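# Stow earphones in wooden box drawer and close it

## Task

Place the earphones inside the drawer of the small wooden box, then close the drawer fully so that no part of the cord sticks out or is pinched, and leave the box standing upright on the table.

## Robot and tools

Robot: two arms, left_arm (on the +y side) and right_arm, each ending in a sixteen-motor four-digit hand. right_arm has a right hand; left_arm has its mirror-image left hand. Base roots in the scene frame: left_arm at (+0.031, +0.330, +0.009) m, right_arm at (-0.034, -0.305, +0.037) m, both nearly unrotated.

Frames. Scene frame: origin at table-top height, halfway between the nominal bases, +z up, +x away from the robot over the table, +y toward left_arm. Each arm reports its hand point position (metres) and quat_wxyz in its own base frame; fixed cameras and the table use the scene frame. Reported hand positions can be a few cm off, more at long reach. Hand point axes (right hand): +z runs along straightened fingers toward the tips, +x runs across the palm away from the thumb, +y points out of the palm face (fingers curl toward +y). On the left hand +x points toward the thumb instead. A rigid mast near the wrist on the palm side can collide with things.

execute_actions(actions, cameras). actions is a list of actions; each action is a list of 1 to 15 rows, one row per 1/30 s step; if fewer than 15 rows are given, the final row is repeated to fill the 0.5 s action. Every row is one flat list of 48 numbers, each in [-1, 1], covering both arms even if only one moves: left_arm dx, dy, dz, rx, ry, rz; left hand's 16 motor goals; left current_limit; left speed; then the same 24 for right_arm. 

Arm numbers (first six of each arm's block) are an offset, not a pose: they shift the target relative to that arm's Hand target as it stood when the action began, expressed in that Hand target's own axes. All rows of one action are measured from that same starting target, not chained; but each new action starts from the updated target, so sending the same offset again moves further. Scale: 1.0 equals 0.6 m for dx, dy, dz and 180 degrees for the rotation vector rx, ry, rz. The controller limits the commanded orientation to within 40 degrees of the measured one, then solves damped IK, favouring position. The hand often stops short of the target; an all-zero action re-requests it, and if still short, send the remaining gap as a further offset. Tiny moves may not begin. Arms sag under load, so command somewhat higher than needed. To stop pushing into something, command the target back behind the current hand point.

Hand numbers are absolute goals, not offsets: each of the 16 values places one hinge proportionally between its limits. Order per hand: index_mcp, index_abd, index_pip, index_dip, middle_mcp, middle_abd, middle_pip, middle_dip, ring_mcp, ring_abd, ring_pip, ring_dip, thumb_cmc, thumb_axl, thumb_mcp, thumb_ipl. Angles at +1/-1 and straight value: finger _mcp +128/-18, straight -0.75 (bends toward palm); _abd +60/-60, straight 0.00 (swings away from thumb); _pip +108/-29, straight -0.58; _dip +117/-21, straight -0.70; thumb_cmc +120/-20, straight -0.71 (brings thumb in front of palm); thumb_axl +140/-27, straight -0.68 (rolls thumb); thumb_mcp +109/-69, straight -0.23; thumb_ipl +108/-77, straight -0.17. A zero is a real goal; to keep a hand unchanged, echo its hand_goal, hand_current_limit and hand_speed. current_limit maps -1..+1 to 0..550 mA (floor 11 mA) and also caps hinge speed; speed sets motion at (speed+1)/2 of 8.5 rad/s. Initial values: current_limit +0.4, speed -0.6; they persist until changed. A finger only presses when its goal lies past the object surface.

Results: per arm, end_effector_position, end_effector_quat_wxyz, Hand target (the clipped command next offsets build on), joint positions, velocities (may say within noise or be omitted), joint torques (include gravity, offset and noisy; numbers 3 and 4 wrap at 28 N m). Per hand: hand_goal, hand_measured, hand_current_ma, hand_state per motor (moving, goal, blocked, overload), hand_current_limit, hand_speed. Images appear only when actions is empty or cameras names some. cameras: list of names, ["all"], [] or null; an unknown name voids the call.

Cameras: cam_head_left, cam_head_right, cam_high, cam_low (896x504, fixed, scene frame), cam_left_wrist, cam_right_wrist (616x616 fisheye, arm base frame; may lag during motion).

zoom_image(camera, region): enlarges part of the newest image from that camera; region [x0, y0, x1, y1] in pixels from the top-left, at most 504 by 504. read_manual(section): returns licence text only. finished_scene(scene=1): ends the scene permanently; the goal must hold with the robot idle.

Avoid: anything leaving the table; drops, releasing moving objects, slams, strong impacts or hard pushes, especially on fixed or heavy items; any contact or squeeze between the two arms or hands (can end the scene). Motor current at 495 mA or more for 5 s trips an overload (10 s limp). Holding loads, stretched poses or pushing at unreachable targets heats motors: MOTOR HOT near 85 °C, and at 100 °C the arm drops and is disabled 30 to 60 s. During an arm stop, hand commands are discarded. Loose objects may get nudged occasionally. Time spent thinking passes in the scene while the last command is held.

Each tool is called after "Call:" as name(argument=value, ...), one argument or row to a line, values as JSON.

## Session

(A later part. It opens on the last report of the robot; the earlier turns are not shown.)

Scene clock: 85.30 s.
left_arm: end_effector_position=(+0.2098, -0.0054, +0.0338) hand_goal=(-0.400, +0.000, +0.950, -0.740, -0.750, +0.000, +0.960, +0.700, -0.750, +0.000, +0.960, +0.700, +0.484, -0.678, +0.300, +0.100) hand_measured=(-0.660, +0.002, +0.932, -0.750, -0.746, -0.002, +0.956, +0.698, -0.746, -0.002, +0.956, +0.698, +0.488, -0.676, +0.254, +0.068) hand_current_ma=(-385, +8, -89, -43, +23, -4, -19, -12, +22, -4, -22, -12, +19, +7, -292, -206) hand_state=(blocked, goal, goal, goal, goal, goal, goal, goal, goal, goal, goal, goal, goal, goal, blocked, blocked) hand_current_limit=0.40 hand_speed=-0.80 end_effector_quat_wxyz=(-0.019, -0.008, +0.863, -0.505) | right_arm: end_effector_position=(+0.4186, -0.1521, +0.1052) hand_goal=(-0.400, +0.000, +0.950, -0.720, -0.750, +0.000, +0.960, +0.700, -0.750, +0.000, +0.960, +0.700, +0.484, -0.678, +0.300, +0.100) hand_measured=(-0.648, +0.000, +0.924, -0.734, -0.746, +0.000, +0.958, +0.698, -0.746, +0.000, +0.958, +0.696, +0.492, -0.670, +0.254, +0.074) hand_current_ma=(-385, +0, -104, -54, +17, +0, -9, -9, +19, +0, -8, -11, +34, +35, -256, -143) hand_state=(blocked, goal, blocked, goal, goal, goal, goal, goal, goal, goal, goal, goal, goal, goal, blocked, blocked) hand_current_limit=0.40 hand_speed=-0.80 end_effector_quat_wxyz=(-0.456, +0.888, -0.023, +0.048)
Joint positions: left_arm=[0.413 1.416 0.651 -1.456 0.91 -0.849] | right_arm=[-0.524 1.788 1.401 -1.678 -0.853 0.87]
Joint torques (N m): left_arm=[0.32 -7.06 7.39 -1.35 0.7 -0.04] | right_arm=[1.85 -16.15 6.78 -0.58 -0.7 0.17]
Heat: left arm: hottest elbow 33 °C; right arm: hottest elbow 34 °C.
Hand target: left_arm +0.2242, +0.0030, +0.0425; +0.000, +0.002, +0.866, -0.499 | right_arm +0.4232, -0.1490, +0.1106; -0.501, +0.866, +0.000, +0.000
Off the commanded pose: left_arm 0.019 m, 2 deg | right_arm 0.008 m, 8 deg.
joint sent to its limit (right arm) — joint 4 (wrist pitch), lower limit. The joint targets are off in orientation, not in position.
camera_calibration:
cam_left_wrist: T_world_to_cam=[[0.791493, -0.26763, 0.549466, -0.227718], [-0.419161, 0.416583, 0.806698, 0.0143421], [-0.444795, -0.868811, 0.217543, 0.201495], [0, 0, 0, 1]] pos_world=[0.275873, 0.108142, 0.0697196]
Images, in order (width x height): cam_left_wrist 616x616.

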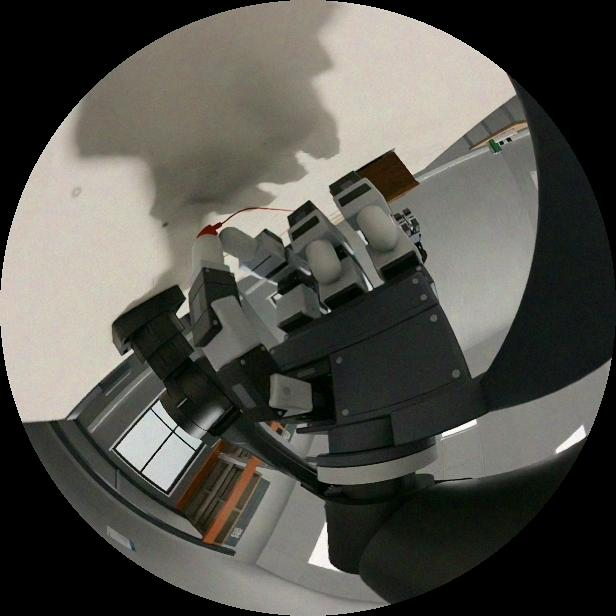

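Call:
execute_actions(
  actions=[
    [[0,-0.1225,-0.071,0,0,0,-0.4,0,0.95,-0.74,-0.75,0,0.96,0.7,-0.75,0,0.96,0.7,0.484,-0.678,0.3,0.1,0.4,-0.8,-0.046,-0.055,0.0952,0,0,0,-0.4,0,0.95,-0.72,-0.75,0,0.96,0.7,-0.75,0,0.96,0.7,0.484,-0.678,0.3,0.1,0.4,-0.8]],
    [[0,-0.1225,-0.071,0,0,0,-0.4,0,0.95,-0.74,-0.75,0,0.96,0.7,-0.75,0,0.96,0.7,0.484,-0.678,0.3,0.1,0.4,-0.8,-0.046,-0.055,0.0952,0,0,0,-0.4,0,0.95,-0.72,-0.75,0,0.96,0.7,-0.75,0,0.96,0.7,0.484,-0.678,0.3,0.1,0.4,-0.8]],
  ],
  cameras=["cam_left_wrist","cam_right_wrist","cam_head_left","cam_high"],
)

Scene clock: 95.50 s.
left_arm: end_effector_position=(+0.2165, +0.0003, +0.1931) hand_goal=(-0.400, +0.000, +0.950, -0.740, -0.750, +0.000, +0.960, +0.700, -0.750, +0.000, +0.960, +0.700, +0.484, -0.678, +0.300, +0.100) hand_measured=(-0.660, +0.002, +0.930, -0.750, -0.744, -0.002, +0.956, +0.698, -0.746, -0.002, +0.956, +0.698, +0.488, -0.676, +0.254, +0.068) hand_current_ma=(-385, +8, -94, -46, +25, -4, -19, -12, +23, -4, -22, -12, +19, +7, -292, -206) hand_state=(blocked, goal, goal, goal, goal, goal, goal, goal, goal, goal, goal, goal, goal, goal, blocked, blocked) hand_current_limit=0.40 hand_speed=-0.80 end_effector_quat_wxyz=(+0.042, -0.053, +0.899, -0.433) | right_arm: end_effector_position=(+0.3660, -0.0174, +0.1030) hand_goal=(-0.400, +0.000, +0.950, -0.720, -0.750, +0.000, +0.960, +0.700, -0.750, +0.000, +0.960, +0.700, +0.484, -0.678, +0.300, +0.100) hand_measured=(-0.648, +0.000, +0.924, -0.734, -0.746, +0.000, +0.958, +0.698, -0.746, +0.000, +0.958, +0.696, +0.494, -0.670, +0.254, +0.074) hand_current_ma=(-385, +0, -105, -55, +17, +0, -9, -9, +19, +0, -8, -11, +36, +36, -256, -143) hand_state=(blocked, goal, blocked, goal, goal, goal, goal, goal, goal, goal, goal, goal, goal, goal, blocked, blocked) hand_current_limit=0.40 hand_speed=-0.80 end_effector_quat_wxyz=(-0.505, +0.863, -0.001, -0.010)
Joint positions: left_arm=[0.366 1.012 0.886 -1.702 0.872 -1.203] | right_arm=[-0.311 1.629 1.142 -1.605 -0.969 0.982]
Joint torques (N m): left_arm=[-1.49 -4.37 10.78 -0.57 0.74 -0.24] | right_arm=[0.91 -15.27 5.27 0.1 -0.78 0.25]
Heat: left arm: hottest elbow 33 °C; right arm: hottest shoulder 34 °C.
Hand target: left_arm +0.2240, +0.0031, +0.2124; +0.000, +0.002, +0.866, -0.499 | right_arm +0.3680, -0.0170, +0.1107; -0.501, +0.866, +0.000, +0.000
Off the commanded pose: left_arm 0.021 m, 12 deg | right_arm 0.008 m, 1 deg.
joint sent to its limit (left arm) — joint 4 (wrist pitch), lower limit. The joint targets are off in orientation, not in position.
camera_calibration:
cam_left_wrist: T_world_to_cam=[[0.794634, -0.250308, 0.553085, -0.3204], [-0.510567, 0.217353, 0.831913, -0.098824], [-0.328449, -0.943453, 0.0449172, 0.182863], [0, 0, 0, 1]] pos_world=[0.264206, 0.113804, 0.251208]
cam_right_wrist: T_world_to_cam=[[-0.763573, -0.310872, -0.565964, 0.362106], [-0.410402, -0.44304, 0.797048, 0.0084439], [-0.498524, 0.840877, 0.210711, 0.302353], [0, 0, 0, 1]] pos_world=[0.43069, -0.137933, 0.1345]
Images, in order (width x height): cam_head_left 896x504, cam_high 896x504, cam_left_wrist 616x616, cam_right_wrist 616x616.

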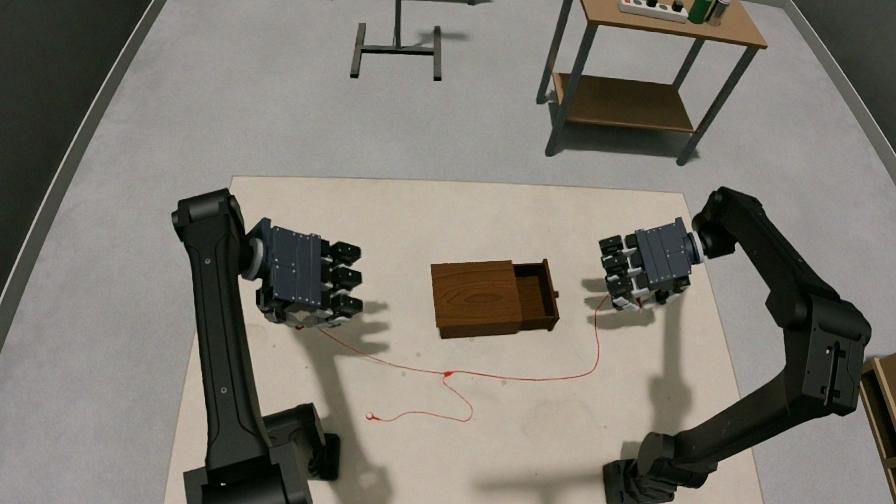

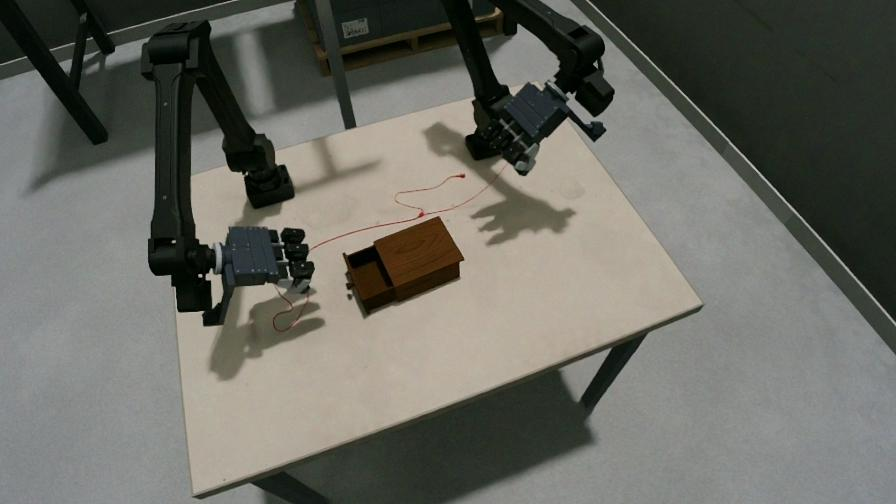

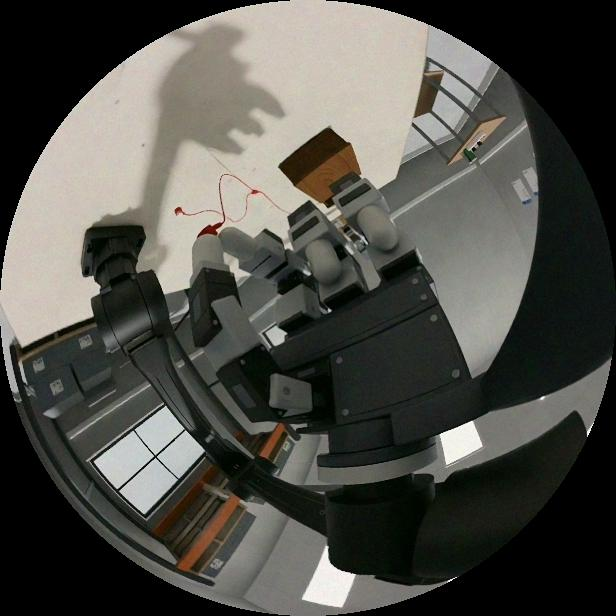

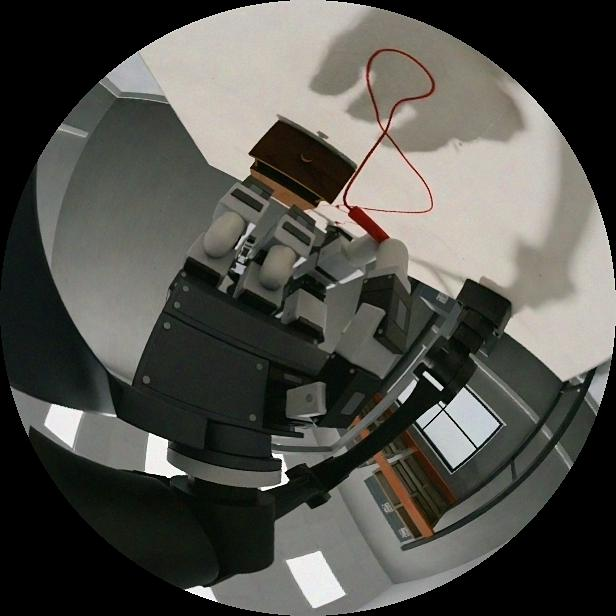

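Call:
execute_actions(
  actions=[
    [[-0.0193,-0.1543,-0.016,0,0,0,-0.4,0,0.95,-0.74,-0.75,0,0.96,0.7,-0.75,0,0.96,0.7,0.484,-0.678,0.3,0.1,0.4,-0.8,0.043,-0.1408,-0.1007,0,0,0,-0.4,0,0.95,-0.72,-0.75,0,0.96,0.7,-0.75,0,0.96,0.7,0.484,-0.678,0.3,0.1,0.4,-0.8]],
    [[-0.0193,-0.1543,-0.016,0,0,0,-0.4,0,0.95,-0.74,-0.75,0,0.96,0.7,-0.75,0,0.96,0.7,0.484,-0.678,0.3,0.1,0.4,-0.8,0.043,-0.1408,-0.1007,0,0,0,-0.4,0,0.95,-0.72,-0.75,0,0.96,0.7,-0.75,0,0.96,0.7,0.484,-0.678,0.3,0.1,0.4,-0.8]],
  ],
  cameras=["cam_left_wrist","cam_right_wrist","cam_head_left","cam_high","cam_low"],
)

Scene clock: 99.40 s.
left_arm: end_effector_position=(+0.2432, -0.0718, +0.3650) hand_goal=(-0.400, +0.000, +0.950, -0.740, -0.750, +0.000, +0.960, +0.700, -0.750, +0.000, +0.960, +0.700, +0.484, -0.678, +0.300, +0.100) hand_measured=(-0.658, +0.002, +0.930, -0.750, -0.744, -0.002, +0.956, +0.698, -0.744, -0.002, +0.956, +0.698, +0.488, -0.676, +0.254, +0.068) hand_current_ma=(-385, +8, -98, -48, +27, -4, -19, -12, +26, -4, -22, -12, +19, +7, -292, -206) hand_state=(blocked, goal, blocked, goal, goal, goal, goal, goal, goal, goal, goal, goal, goal, goal, blocked, blocked) hand_current_limit=0.40 hand_speed=-0.80 end_effector_quat_wxyz=(+0.084, -0.056, +0.883, -0.459) | right_arm: end_effector_position=(+0.4125, -0.0364, +0.3059) hand_goal=(-0.400, +0.000, +0.950, -0.720, -0.750, +0.000, +0.960, +0.700, -0.750, +0.000, +0.960, +0.700, +0.484, -0.678, +0.300, +0.100) hand_measured=(-0.646, +0.000, +0.924, -0.734, -0.746, +0.000, +0.958, +0.698, -0.744, +0.000, +0.958, +0.696, +0.494, -0.670, +0.254, +0.074) hand_current_ma=(-385, +0, -107, -55, +18, +0, -9, -9, +20, +0, -8, -11, +37, +36, -256, -143) hand_state=(blocked, goal, blocked, goal, goal, goal, goal, goal, goal, goal, goal, goal, goal, goal, blocked, blocked) hand_current_limit=0.40 hand_speed=-0.80 end_effector_quat_wxyz=(-0.450, +0.885, -0.059, +0.107)
Joint positions: left_arm=[0.099 0.956 1.298 -1.705 0.956 -1.707] | right_arm=[-0.311 1.426 1.52 -1.682 -0.961 1.383]
Joint torques (N m): left_arm=[-1.26 -2.73 11.04 0.28 1.04 -0.22] | right_arm=[0.91 -10.75 9.5 0.32 -0.96 0.19]
Heat: left arm: hottest elbow 33 °C; right arm: hottest shoulder 34 °C.
Hand target: left_arm +0.2467, -0.0731, +0.3823; +0.000, +0.001, +0.866, -0.500 | right_arm +0.4196, -0.0375, +0.3174; -0.501, +0.866, +0.000, +0.000
Off the commanded pose: left_arm 0.018 m, 13 deg | right_arm 0.014 m, 15 deg.
joint sent to its limit (left arm) — joint 4 (wrist pitch), lower limit. The joint targets are off in orientation, not in position.
joint sent to its limit (right arm) — joint 4 (wrist pitch), lower limit. The joint targets are off in orientation, not in position.
camera_calibration:
cam_left_wrist: T_world_to_cam=[[0.758001, -0.184457, 0.625628, -0.467643], [-0.582211, 0.241078, 0.776474, -0.173139], [-0.294051, -0.952815, 0.0753445, 0.0957904], [0, 0, 0, 1]] pos_world=[0.281837, 0.0467508, 0.419791]
cam_right_wrist: T_world_to_cam=[[-0.734024, -0.219417, -0.642701, 0.521141], [-0.597822, -0.240237, 0.764784, -0.0480995], [-0.322207, 0.945591, 0.0451677, 0.280421], [0, 0, 0, 1]] pos_world=[0.444129, -0.162372, 0.359058]
Images, in order (width x height): cam_head_left 896x504, cam_high 896x504, cam_low 896x504, cam_left_wrist 616x616, cam_right_wrist 616x616.

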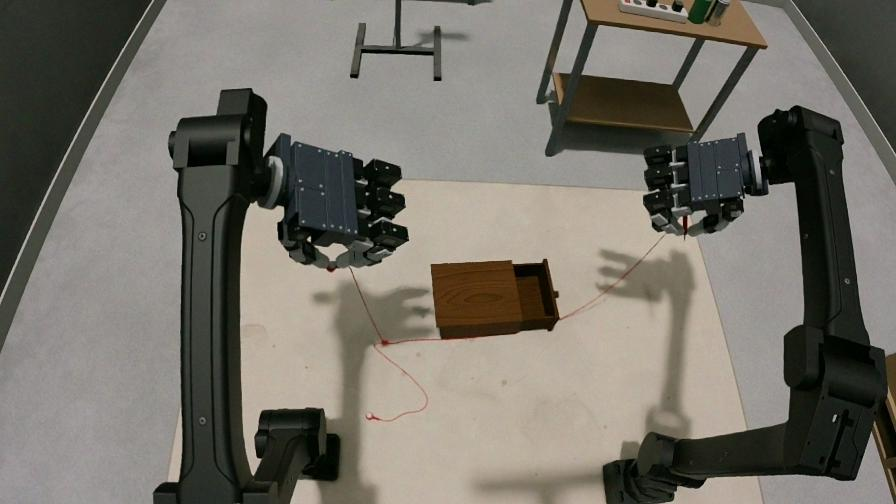

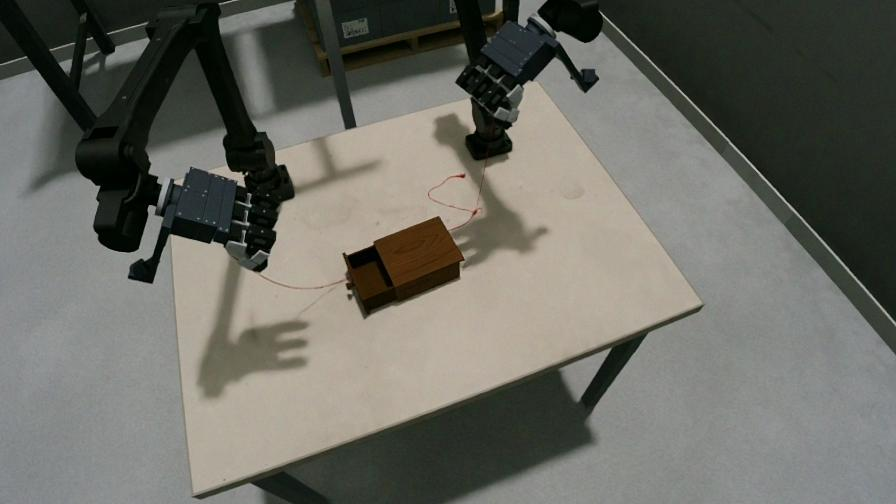

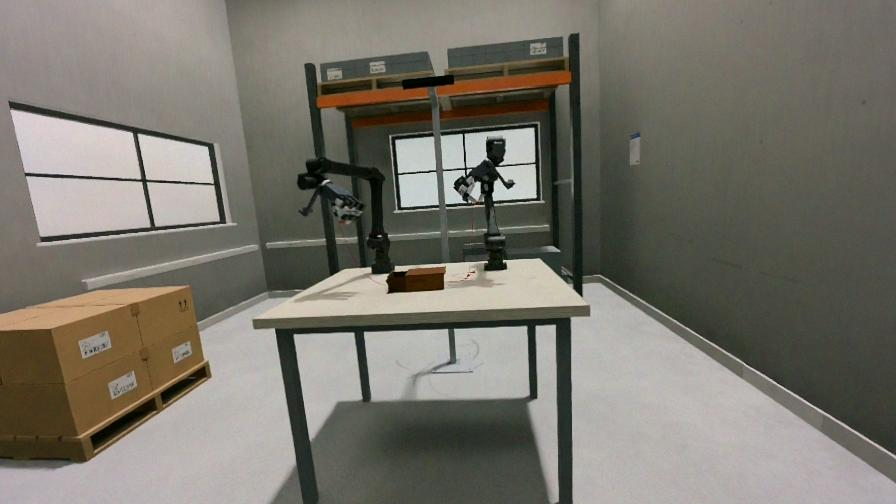

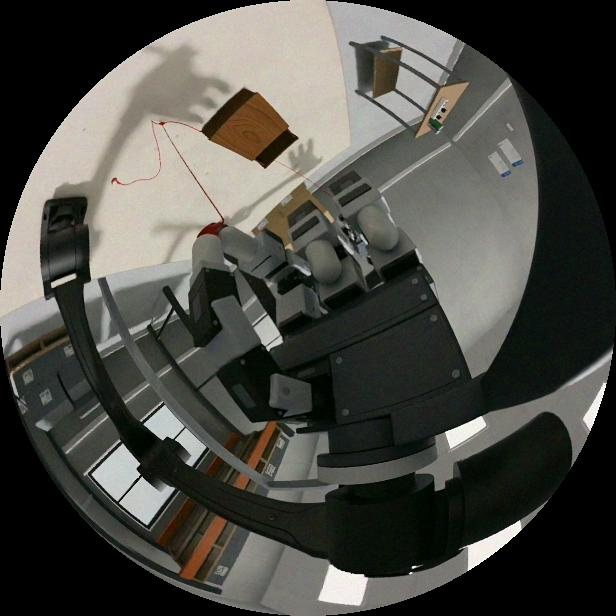

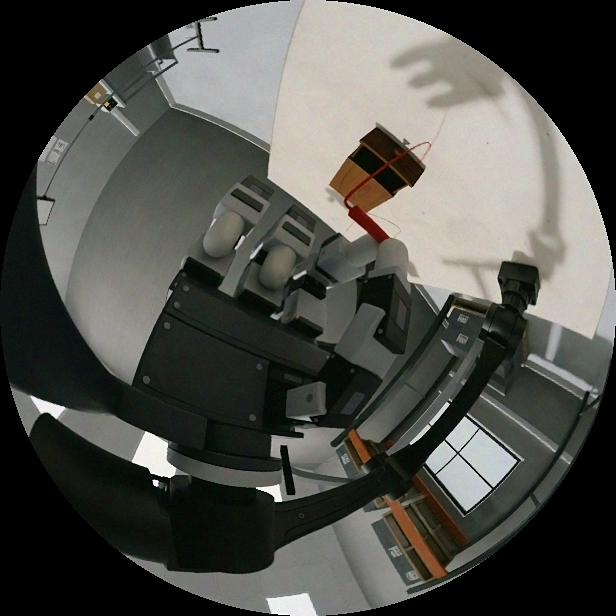

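Call:
execute_actions(
  actions=[
    [[0.0325,-0.0722,-0.0417,0,0,0,-0.4,0,0.95,-0.74,-0.75,0,0.96,0.7,-0.75,0,0.96,0.7,0.484,-0.678,0.3,0.1,0.4,-0.8,-0.1167,0.0083,-0.0144,0,0,0,-0.4,0,0.95,-0.72,-0.75,0,0.96,0.7,-0.75,0,0.96,0.7,0.484,-0.678,0.3,0.1,0.4,-0.8]],
    [[0.0325,-0.0722,-0.0417,0,0,0,-0.4,0,0.95,-0.74,-0.75,0,0.96,0.7,-0.75,0,0.96,0.7,0.484,-0.678,0.3,0.1,0.4,-0.8,-0.1167,0.0083,-0.0144,0,0,0,-0.4,0,0.95,-0.72,-0.75,0,0.96,0.7,-0.75,0,0.96,0.7,0.484,-0.678,0.3,0.1,0.4,-0.8]],
  ],
  cameras=["cam_left_wrist","cam_right_wrist","cam_head_left","cam_high"],
)

Scene clock: 102.00 s.
left_arm: end_effector_position=(+0.2091, -0.0721, +0.4669) hand_goal=(-0.400, +0.000, +0.950, -0.740, -0.750, +0.000, +0.960, +0.700, -0.750, +0.000, +0.960, +0.700, +0.484, -0.678, +0.300, +0.100) hand_measured=(-0.658, +0.002, +0.930, -0.750, -0.744, -0.002, +0.956, +0.698, -0.744, -0.002, +0.956, +0.698, +0.488, -0.676, +0.254, +0.068) hand_current_ma=(-385, +8, -98, -48, +27, -4, -19, -12, +26, -4, -22, -12, +19, +7, -292, -206) hand_state=(blocked, goal, blocked, goal, goal, goal, goal, goal, goal, goal, goal, goal, goal, goal, blocked, blocked) hand_current_limit=0.40 hand_speed=-0.80 end_effector_quat_wxyz=(+0.177, -0.092, +0.871, -0.448) | right_arm: end_effector_position=(+0.2822, -0.0541, +0.3146) hand_goal=(-0.400, +0.000, +0.950, -0.720, -0.750, +0.000, +0.960, +0.700, -0.750, +0.000, +0.960, +0.700, +0.484, -0.678, +0.300, +0.100) hand_measured=(-0.646, +0.000, +0.924, -0.734, -0.746, +0.000, +0.958, +0.698, -0.744, +0.000, +0.958, +0.698, +0.494, -0.670, +0.254, +0.074) hand_current_ma=(-385, +0, -107, -55, +18, +0, -9, -9, +20, +0, -8, -10, +41, +38, -256, -143) hand_state=(blocked, goal, blocked, goal, goal, goal, goal, goal, goal, goal, goal, goal, goal, goal, blocked, blocked) hand_current_limit=0.40 hand_speed=-0.80 end_effector_quat_wxyz=(-0.378, +0.905, -0.097, +0.167)
Joint positions: left_arm=[0.098 0.857 1.525 -1.705 0.899 -1.945] | right_arm=[-0.442 1.037 1.241 -1.684 -0.849 1.383]
Joint torques (N m): left_arm=[-1.61 -0.32 10.07 0.79 0.68 -0.21] | right_arm=[-0.62 -6.3 7.09 0.68 -0.69 0.14]
Heat: left arm: hottest elbow 33 °C; right arm: hottest shoulder 34 °C.
Hand target: left_arm +0.2075, -0.0731, +0.4823; +0.000, +0.002, +0.866, -0.499 | right_arm +0.2795, -0.0574, +0.3174; -0.501, +0.866, +0.000, +0.000
Off the commanded pose: left_arm 0.015 m, 24 deg | right_arm 0.005 m, 27 deg.
joint sent to its limit (left arm) — joint 4 (wrist pitch), lower limit. The joint targets are off in orientation, not in position.
joint sent to its limit (right arm) — joint 4 (wrist pitch), lower limit. The joint targets are off in orientation, not in position.
camera_calibration:
cam_left_wrist: T_world_to_cam=[[0.688626, -0.0831909, 0.720329, -0.527937], [-0.708962, 0.131276, 0.692921, -0.214476], [-0.152206, -0.987849, 0.0314206, 0.0660932], [0, 0, 0, 1]] pos_world=[0.221556, 0.0495261, 0.526827]
cam_right_wrist: T_world_to_cam=[[-0.725011, -0.214732, -0.654408, 0.428609], [-0.661891, -0.0454635, 0.74822, -0.103033], [-0.190418, 0.975614, -0.109168, 0.267727], [0, 0, 0, 1]] pos_world=[0.293529, -0.173846, 0.386803]
Images, in order (width x height): cam_head_left 896x504, cam_high 896x504, cam_left_wrist 616x616, cam_right_wrist 616x616.

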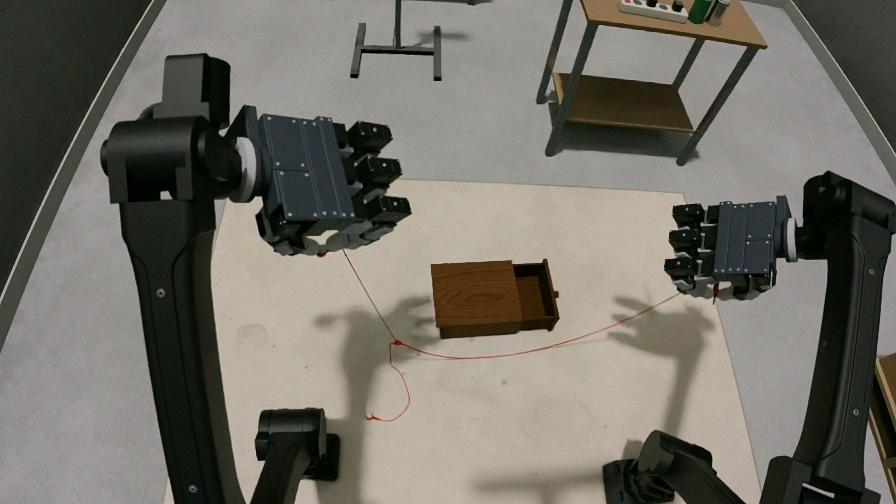

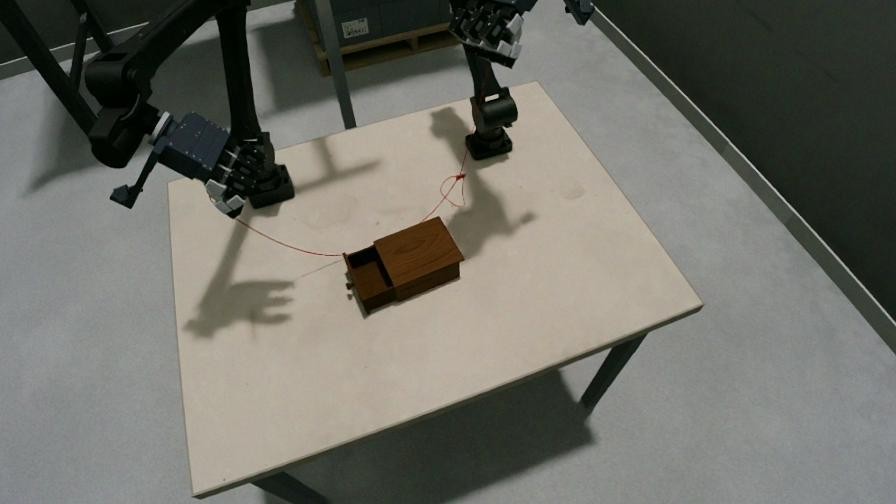

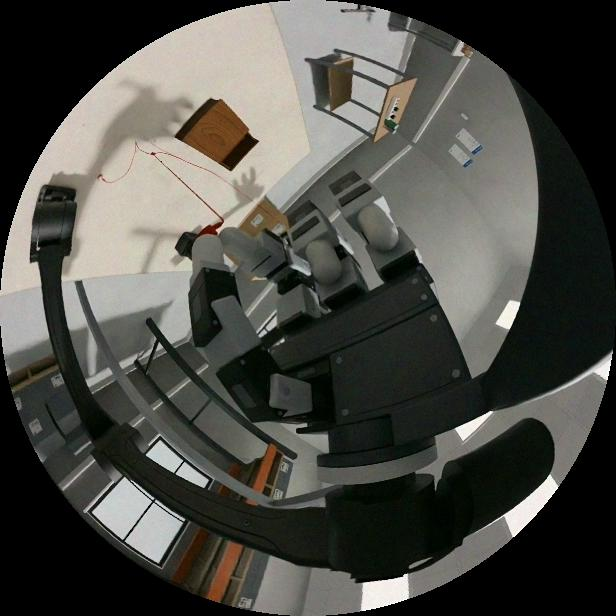

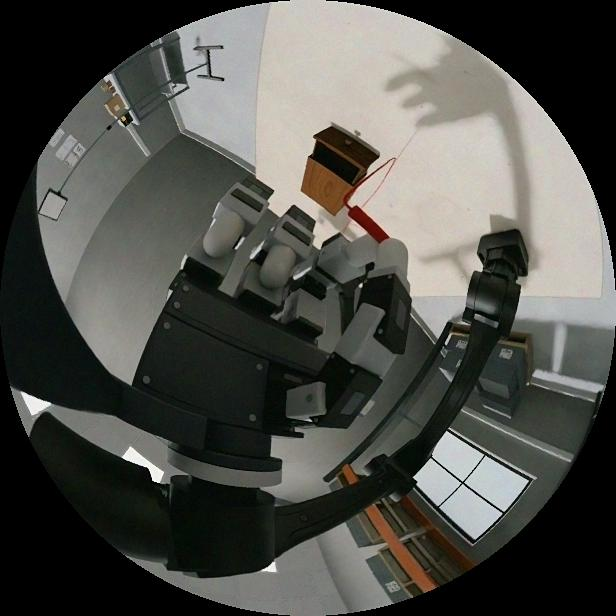

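Call:
execute_actions(
  actions=[
    [[0,-0.072,-0.0417,0,0,0,-0.4,0,0.95,-0.74,-0.75,0,0.96,0.7,-0.75,0,0.96,0.7,0.484,-0.678,0.3,0.1,0.4,-0.8,0,-0.144,-0.083,0,0,0,-0.4,0,0.95,-0.72,-0.75,0,0.96,0.7,-0.75,0,0.96,0.7,0.484,-0.678,0.3,0.1,0.4,-0.8]],
    [[0,-0.072,-0.0417,0,0,0,-0.4,0,0.95,-0.74,-0.75,0,0.96,0.7,-0.75,0,0.96,0.7,0.484,-0.678,0.3,0.1,0.4,-0.8,0,-0.144,-0.083,0,0,0,-0.4,0,0.95,-0.72,-0.75,0,0.96,0.7,-0.75,0,0.96,0.7,0.484,-0.678,0.3,0.1,0.4,-0.8]],
  ],
  cameras=["cam_head_left","cam_high","cam_low"],
)

Scene clock: 104.87 s.
left_arm: end_effector_position=(+0.2090, -0.0756, +0.5696) hand_goal=(-0.400, +0.000, +0.950, -0.740, -0.750, +0.000, +0.960, +0.700, -0.750, +0.000, +0.960, +0.700, +0.484, -0.678, +0.300, +0.100) hand_measured=(-0.658, +0.002, +0.930, -0.750, -0.744, -0.002, +0.956, +0.698, -0.744, -0.002, +0.956, +0.698, +0.488, -0.676, +0.254, +0.068) hand_current_ma=(-385, +8, -98, -48, +27, -4, -19, -12, +26, -4, -22, -12, +19, +7, -292, -206) hand_state=(blocked, goal, blocked, goal, goal, goal, goal, goal, goal, goal, goal, goal, goal, goal, blocked, blocked) hand_current_limit=0.40 hand_speed=-0.80 end_effector_quat_wxyz=(+0.252, -0.102, +0.840, -0.469) | right_arm: end_effector_position=(+0.2808, -0.0539, +0.5032) hand_goal=(-0.400, +0.000, +0.950, -0.720, -0.750, +0.000, +0.960, +0.700, -0.750, +0.000, +0.960, +0.700, +0.484, -0.678, +0.300, +0.100) hand_measured=(-0.646, +0.000, +0.924, -0.734, -0.746, +0.000, +0.958, +0.698, -0.744, +0.000, +0.958, +0.698, +0.494, -0.670, +0.254, +0.074) hand_current_ma=(-385, +0, -108, -55, +18, +0, -9, -9, +20, +0, -8, -10, +41, +38, -256, -143) hand_state=(blocked, goal, blocked, goal, goal, goal, goal, goal, goal, goal, goal, goal, goal, goal, blocked, blocked) hand_current_limit=0.40 hand_speed=-0.80 end_effector_quat_wxyz=(-0.367, +0.859, -0.151, +0.324)
Joint positions: left_arm=[0.12 0.925 1.839 -1.706 0.916 -2.091] | right_arm=[-0.495 0.998 1.685 -1.686 -0.905 1.707]
Joint torques (N m): left_arm=[0.38 0.44 8.79 1.09 0.78 -0.18] | right_arm=[-0.73 -3.84 8.65 1.61 -0.84 0.13]
Heat: left arm: hottest elbow 33 °C; right arm: hottest elbow 35 °C.
Hand target: left_arm +0.2075, -0.0731, +0.5820; +0.000, +0.001, +0.866, -0.499 | right_arm +0.2795, -0.0575, +0.5168; -0.489, +0.871, -0.014, +0.034
Off the commanded pose: left_arm 0.013 m, 32 deg | right_arm 0.014 m, 44 deg; orientation clipped.
joint sent to its limit (left arm) — joint 4 (wrist pitch), lower limit; joint 6 (wrist roll), lower limit. The joint targets are off in orientation, not in position.
joint sent to its limit (right arm) — joint 4 (wrist pitch), lower limit. The joint targets are off in orientation, not in position.
Images, in order (width x height): cam_head_left 896x504, cam_high 896x504, cam_low 896x504.

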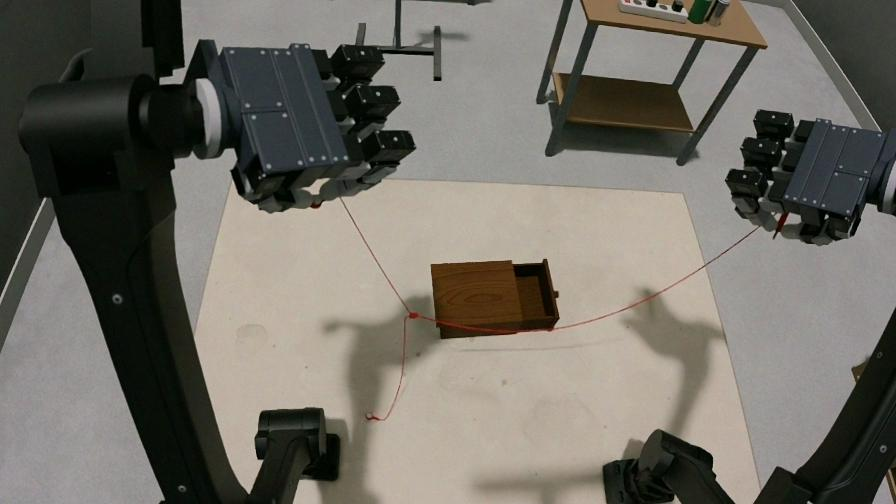

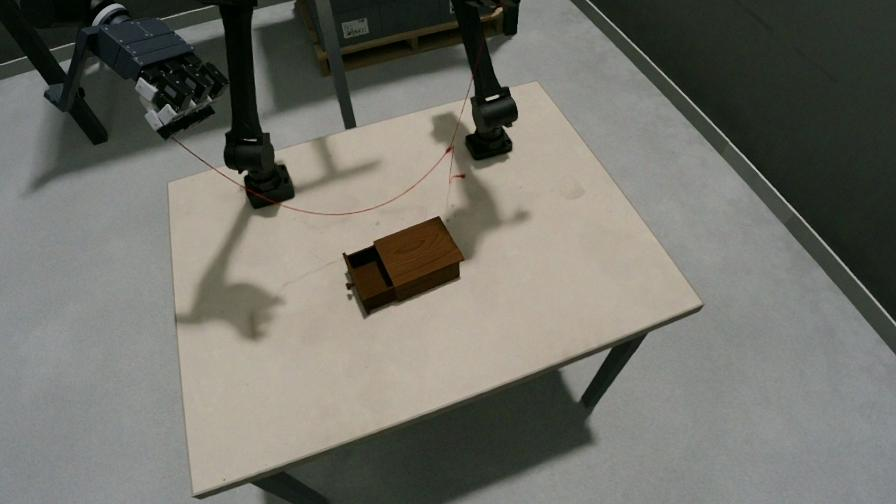

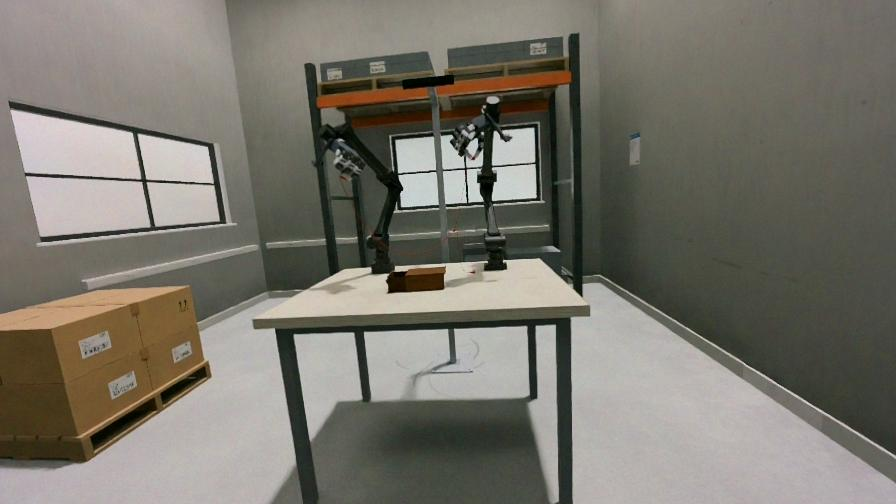

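Call:
execute_actions(
  actions=[
    [[-0.0358,-0.1125,0.1405,0.0333,0.0198,0.1114,-0.4,0,0.95,-0.74,-0.75,0,0.96,0.7,-0.75,0,0.96,0.7,0.484,-0.678,0.3,0.1,0.4,-0.8,0.1037,-0.0983,0.0783,0.0081,0.0333,-0.08,-0.4,0,0.95,-0.72,-0.75,0,0.96,0.7,-0.75,0,0.96,0.7,0.484,-0.678,0.3,0.1,0.4,-0.8]],
  ],
  cameras=["cam_head_left","cam_high"],
)

Scene clock: 110.77 s.
left_arm: end_effector_position=(+0.2377, -0.1798, +0.5802) hand_goal=(-0.400, +0.000, +0.950, -0.740, -0.750, +0.000, +0.960, +0.700, -0.750, +0.000, +0.960, +0.700, +0.484, -0.678, +0.300, +0.100) hand_measured=(-0.656, +0.002, +0.928, -0.750, -0.744, -0.002, +0.956, +0.698, -0.744, -0.002, +0.956, +0.698, +0.488, -0.676, +0.254, +0.068) hand_current_ma=(-385, +8, -101, -51, +34, -4, -19, -12, +33, -4, -22, -12, +19, +7, -292, -206) hand_state=(blocked, goal, blocked, goal, goal, goal, goal, goal, goal, goal, goal, goal, goal, goal, blocked, blocked) hand_current_limit=0.40 hand_speed=-0.80 end_effector_quat_wxyz=(+0.122, +0.098, +0.819, -0.553) | right_arm: end_effector_position=(+0.3465, +0.0078, +0.5260) hand_goal=(-0.400, +0.000, +0.950, -0.720, -0.750, +0.000, +0.960, +0.700, -0.750, +0.000, +0.960, +0.700, +0.484, -0.678, +0.300, +0.100) hand_measured=(-0.646, +0.000, +0.924, -0.734, -0.744, +0.000, +0.958, +0.698, -0.744, +0.000, +0.958, +0.698, +0.494, -0.670, +0.254, +0.074) hand_current_ma=(-385, +0, -109, -57, +21, +0, -9, -9, +24, +0, -8, -10, +41, +38, -256, -143) hand_state=(blocked, goal, blocked, goal, goal, goal, goal, goal, goal, goal, goal, goal, goal, goal, blocked, blocked) hand_current_limit=0.40 hand_speed=-0.80 end_effector_quat_wxyz=(-0.465, +0.839, -0.036, +0.279)
Joint positions: left_arm=[-0.226 1.12 1.945 -1.706 1.086 -1.985] | right_arm=[-0.308 1.163 1.822 -1.686 -1.07 1.676]
Joint torques (N m): left_arm=[-1.67 -4.31 9.31 0.88 0.92 0.04] | right_arm=[0.79 -7.47 9.17 1.35 -0.96 -0.09]
Heat: left arm: hottest elbow 33 °C; right arm: hottest elbow 35 °C.
Hand target: left_arm +0.2285, -0.1799, +0.5983; +0.060, +0.168, +0.825, -0.536 | right_arm +0.3445, +0.0096, +0.5456; -0.491, +0.857, +0.071, +0.141
Off the commanded pose: left_arm 0.020 m, 11 deg | right_arm 0.020 m, 20 deg.
joint sent to its limit (left arm) — joint 4 (wrist pitch), lower limit. The joint targets are off in orientation, not in position.
joint sent to its limit (right arm) — joint 4 (wrist pitch), lower limit. The joint targets are off in orientation, not in position.
Images, in order (width x height): cam_head_left 896x504, cam_high 896x504.

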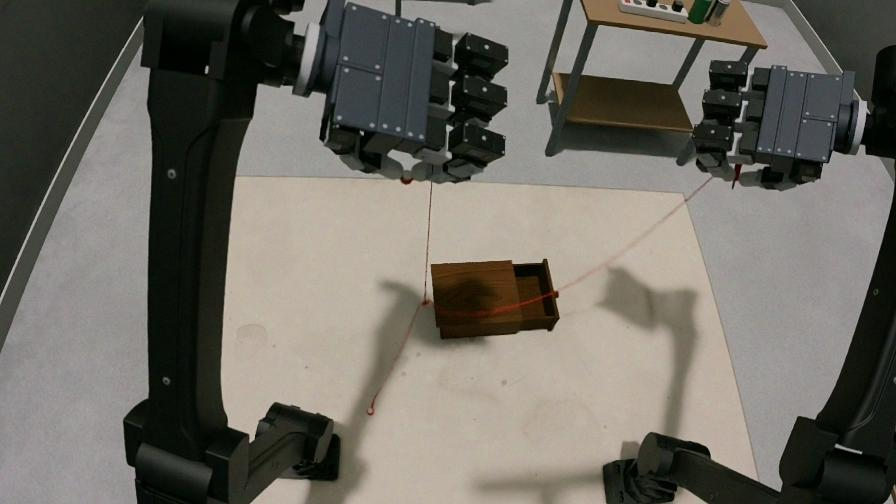

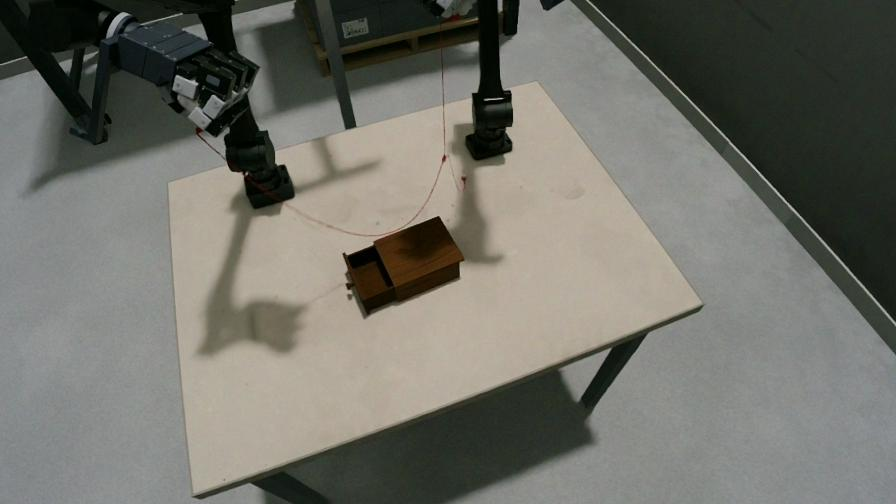

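Call:
execute_actions(
  actions=[
    [[-0.0877,-0.106,0.1331,0.0333,0.0198,0.1114,-0.4,0,0.95,-0.74,-0.75,0,0.96,0.7,-0.75,0,0.96,0.7,0.484,-0.678,0.3,0.1,0.4,-0.8,0.1313,-0.1093,0.0679,0.0081,0.0333,-0.08,-0.4,0,0.95,-0.72,-0.75,0,0.96,0.7,-0.75,0,0.96,0.7,0.484,-0.678,0.3,0.1,0.4,-0.8]],
  ],
  cameras=["cam_head_left","cam_high","cam_low"],
)

Scene clock: 112.70 s.
left_arm: end_effector_position=(+0.2569, -0.2874, +0.6186) hand_goal=(-0.400, +0.000, +0.950, -0.740, -0.750, +0.000, +0.960, +0.700, -0.750, +0.000, +0.960, +0.700, +0.484, -0.678, +0.300, +0.100) hand_measured=(-0.656, +0.002, +0.928, -0.752, -0.742, -0.002, +0.956, +0.698, -0.742, -0.002, +0.956, +0.698, +0.488, -0.676, +0.254, +0.068) hand_current_ma=(-385, +8, -103, -52, +37, -4, -19, -12, +36, -4, -21, -12, +19, +7, -292, -206) hand_state=(blocked, goal, blocked, goal, goal, goal, goal, goal, goal, goal, goal, goal, goal, goal, blocked, blocked) hand_current_limit=0.40 hand_speed=-0.80 end_effector_quat_wxyz=(+0.114, +0.303, +0.764, -0.559) | right_arm: end_effector_position=(+0.4119, +0.0742, +0.5884) hand_goal=(-0.400, +0.000, +0.950, -0.720, -0.750, +0.000, +0.960, +0.700, -0.750, +0.000, +0.960, +0.700, +0.484, -0.678, +0.300, +0.100) hand_measured=(-0.646, +0.000, +0.924, -0.734, -0.744, +0.000, +0.958, +0.698, -0.742, +0.000, +0.958, +0.698, +0.494, -0.670, +0.254, +0.074) hand_current_ma=(-385, +0, -110, -58, +25, +0, -9, -9, +30, +0, -8, -10, +41, +38, -256, -143) hand_state=(blocked, goal, blocked, goal, goal, goal, goal, goal, goal, goal, goal, goal, goal, goal, blocked, blocked) hand_current_limit=0.40 hand_speed=-0.80 end_effector_quat_wxyz=(-0.487, +0.817, +0.107, +0.291)
Joint positions: left_arm=[-0.537 1.346 2.236 -1.704 1.068 -1.814] | right_arm=[-0.104 1.367 2.148 -1.686 -1.1 1.623]
Joint torques (N m): left_arm=[-1.55 -6.77 8.83 0.95 0.71 0.08] | right_arm=[0.97 -9.88 8.59 1.4 -0.71 -0.06]
Heat: left arm: hottest elbow 34 °C; right arm: hottest elbow 35 °C.
Hand target: left_arm +0.2497, -0.2869, +0.6345; +0.118, +0.328, +0.756, -0.554 | right_arm +0.4093, +0.0766, +0.6045; -0.483, +0.827, +0.153, +0.245
Off the commanded pose: left_arm 0.018 m, 3 deg | right_arm 0.016 m, 8 deg.
joint sent to its limit (left arm) — joint 4 (wrist pitch), lower limit. The joint targets still meet the commanded pose.
joint sent to its limit (right arm) — joint 4 (wrist pitch), lower limit. The joint targets are off in orientation, not in position.
Images, in order (width x height): cam_head_left 896x504, cam_high 896x504, cam_low 896x504.

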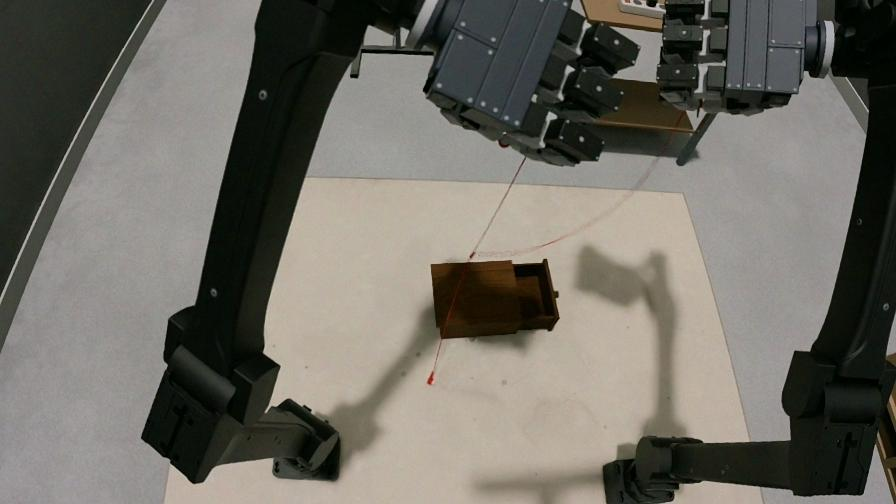

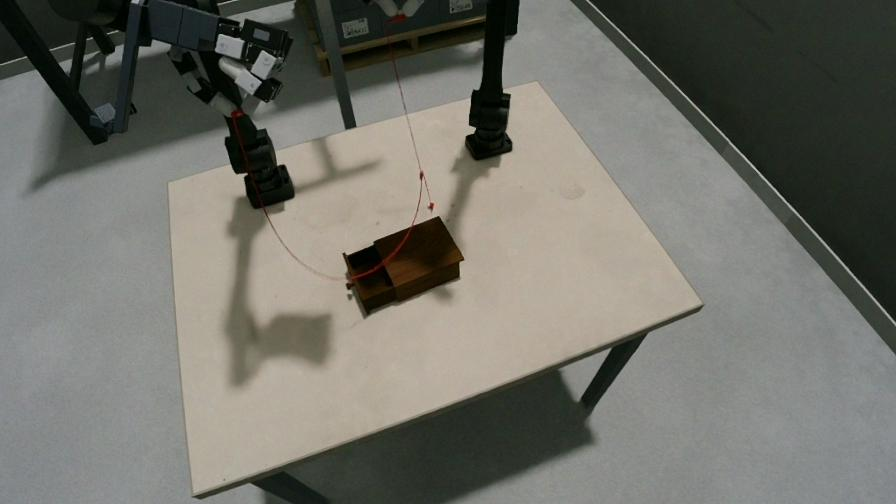

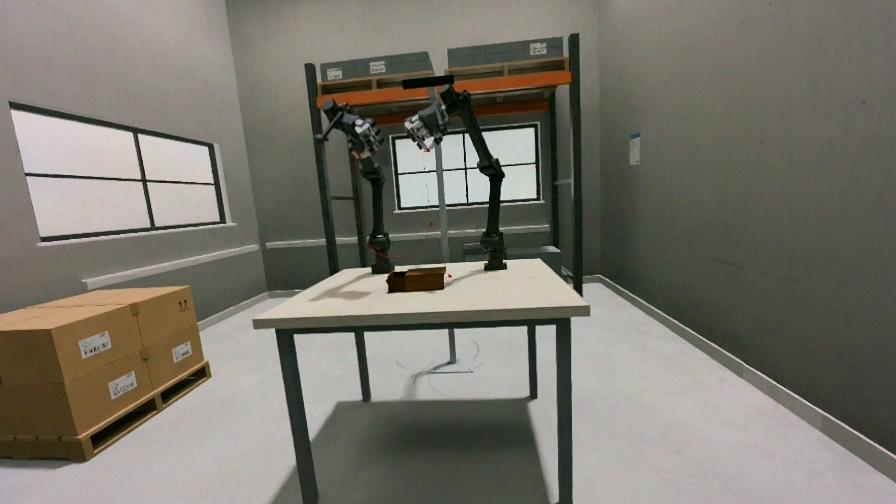

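Call:
execute_actions(
  actions=[
    [[-0.0722,-0.1013,-0.0478,0,0,0,-0.4,0,0.95,-0.74,-0.75,0,0.96,0.7,-0.75,0,0.96,0.7,0.484,-0.678,0.3,0.1,0.4,-0.8,0.0461,-0.0603,-0.0345,0,0,0,-0.4,0,0.95,-0.72,-0.75,0,0.96,0.7,-0.75,0,0.96,0.7,0.484,-0.678,0.3,0.1,0.4,-0.8]],
  ],
  cameras=["cam_head_left","cam_high","cam_low"],
)

Scene clock: 115.87 s.
left_arm: end_effector_position=(+0.2525, -0.2922, +0.7066) hand_goal=(-0.400, +0.000, +0.950, -0.740, -0.750, +0.000, +0.960, +0.700, -0.750, +0.000, +0.960, +0.700, +0.484, -0.678, +0.300, +0.100) hand_measured=(-0.656, +0.002, +0.928, -0.752, -0.742, -0.002, +0.956, +0.698, -0.742, -0.002, +0.956, +0.698, +0.488, -0.676, +0.254, +0.068) hand_current_ma=(-385, +8, -104, -53, +37, -4, -18, -12, +36, -4, -21, -12, +16, +7, -292, -206) hand_state=(blocked, goal, blocked, goal, goal, goal, goal, goal, goal, goal, goal, goal, goal, goal, blocked, blocked) hand_current_limit=0.40 hand_speed=-0.80 end_effector_quat_wxyz=(+0.169, +0.300, +0.727, -0.594) | right_arm: end_effector_position=(+0.4129, +0.0779, +0.6440) hand_goal=(-0.400, +0.000, +0.950, -0.720, -0.750, +0.000, +0.960, +0.700, -0.750, +0.000, +0.960, +0.700, +0.484, -0.678, +0.300, +0.100) hand_measured=(-0.646, +0.000, +0.924, -0.734, -0.744, +0.000, +0.958, +0.698, -0.742, +0.000, +0.958, +0.698, +0.494, -0.670, +0.254, +0.074) hand_current_ma=(-385, +0, -111, -58, +25, +0, -9, -9, +30, +0, -8, -10, +41, +38, -256, -143) hand_state=(blocked, goal, blocked, goal, goal, goal, goal, goal, goal, goal, goal, goal, goal, goal, blocked, blocked) hand_current_limit=0.40 hand_speed=-0.80 end_effector_quat_wxyz=(-0.493, +0.798, +0.113, +0.327)
Joint positions: left_arm=[-0.535 1.491 2.657 -1.706 1.09 -1.985] | right_arm=[-0.104 1.431 2.364 -1.686 -1.117 1.714]
Joint torques (N m): left_arm=[0.44 -6.65 6.41 1.21 0.65 -0.19] | right_arm=[0.5 -9.29 7.62 1.73 -0.83 0.12]
Heat: left arm: hottest elbow 34 °C; right arm: hottest elbow 36 °C.
Hand target: left_arm +0.2497, -0.2868, +0.7145; +0.118, +0.328, +0.756, -0.554 | right_arm +0.4094, +0.0766, +0.6545; -0.483, +0.827, +0.153, +0.245
Off the commanded pose: left_arm 0.010 m, 9 deg | right_arm 0.011 m, 11 deg.
joint sent to its limit (left arm) — joint 4 (wrist pitch), lower limit. The joint targets are off in orientation, not in position.
joint sent to its limit (right arm) — joint 4 (wrist pitch), lower limit. The joint targets are off in orientation, not in position.
Images, in order (width x height): cam_head_left 896x504, cam_high 896x504, cam_low 896x504.

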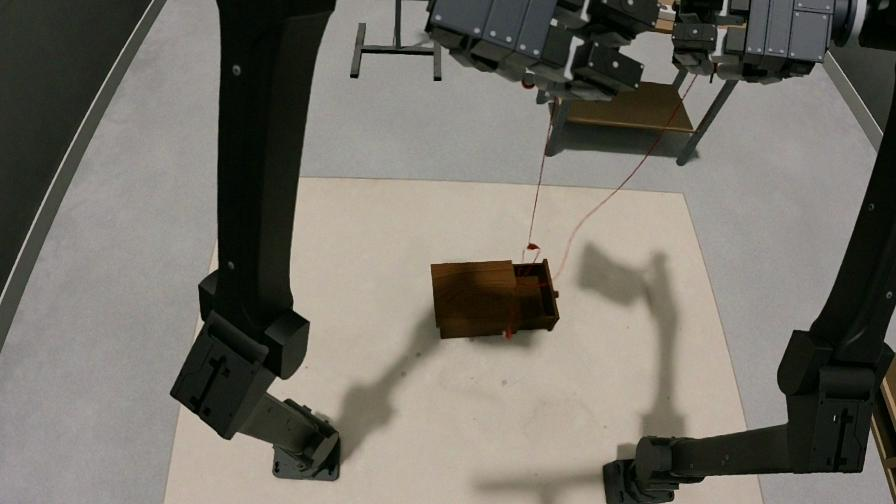

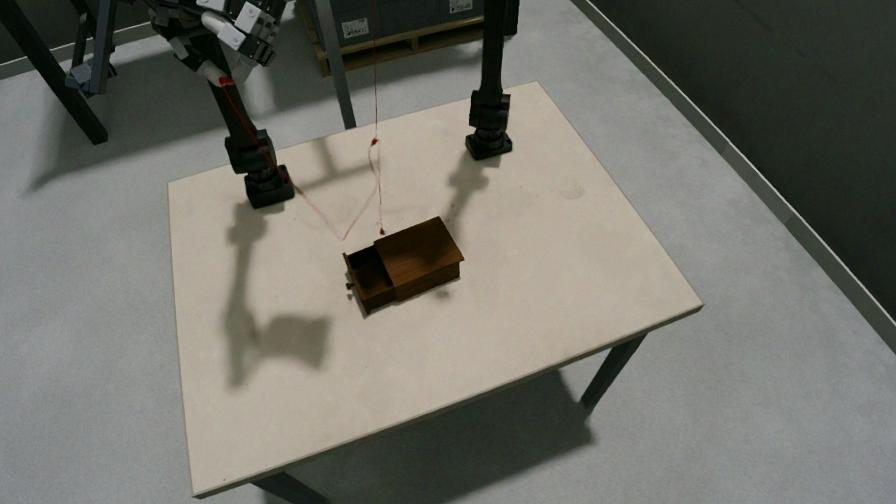

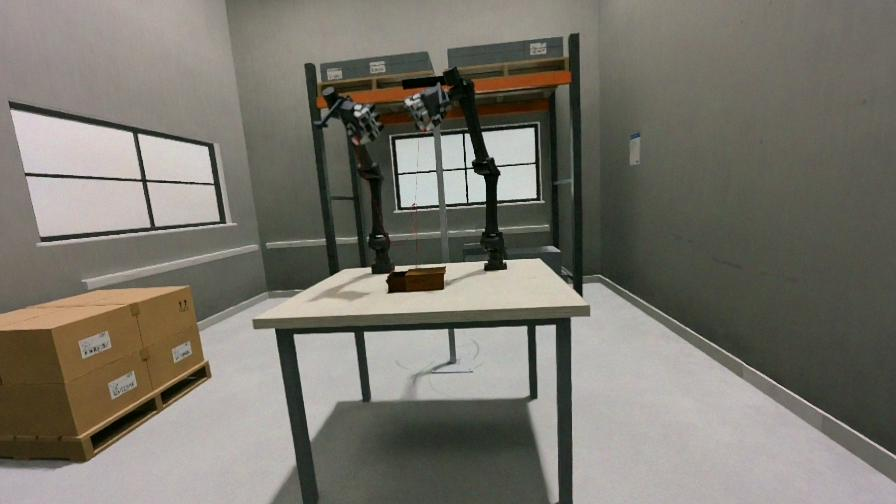

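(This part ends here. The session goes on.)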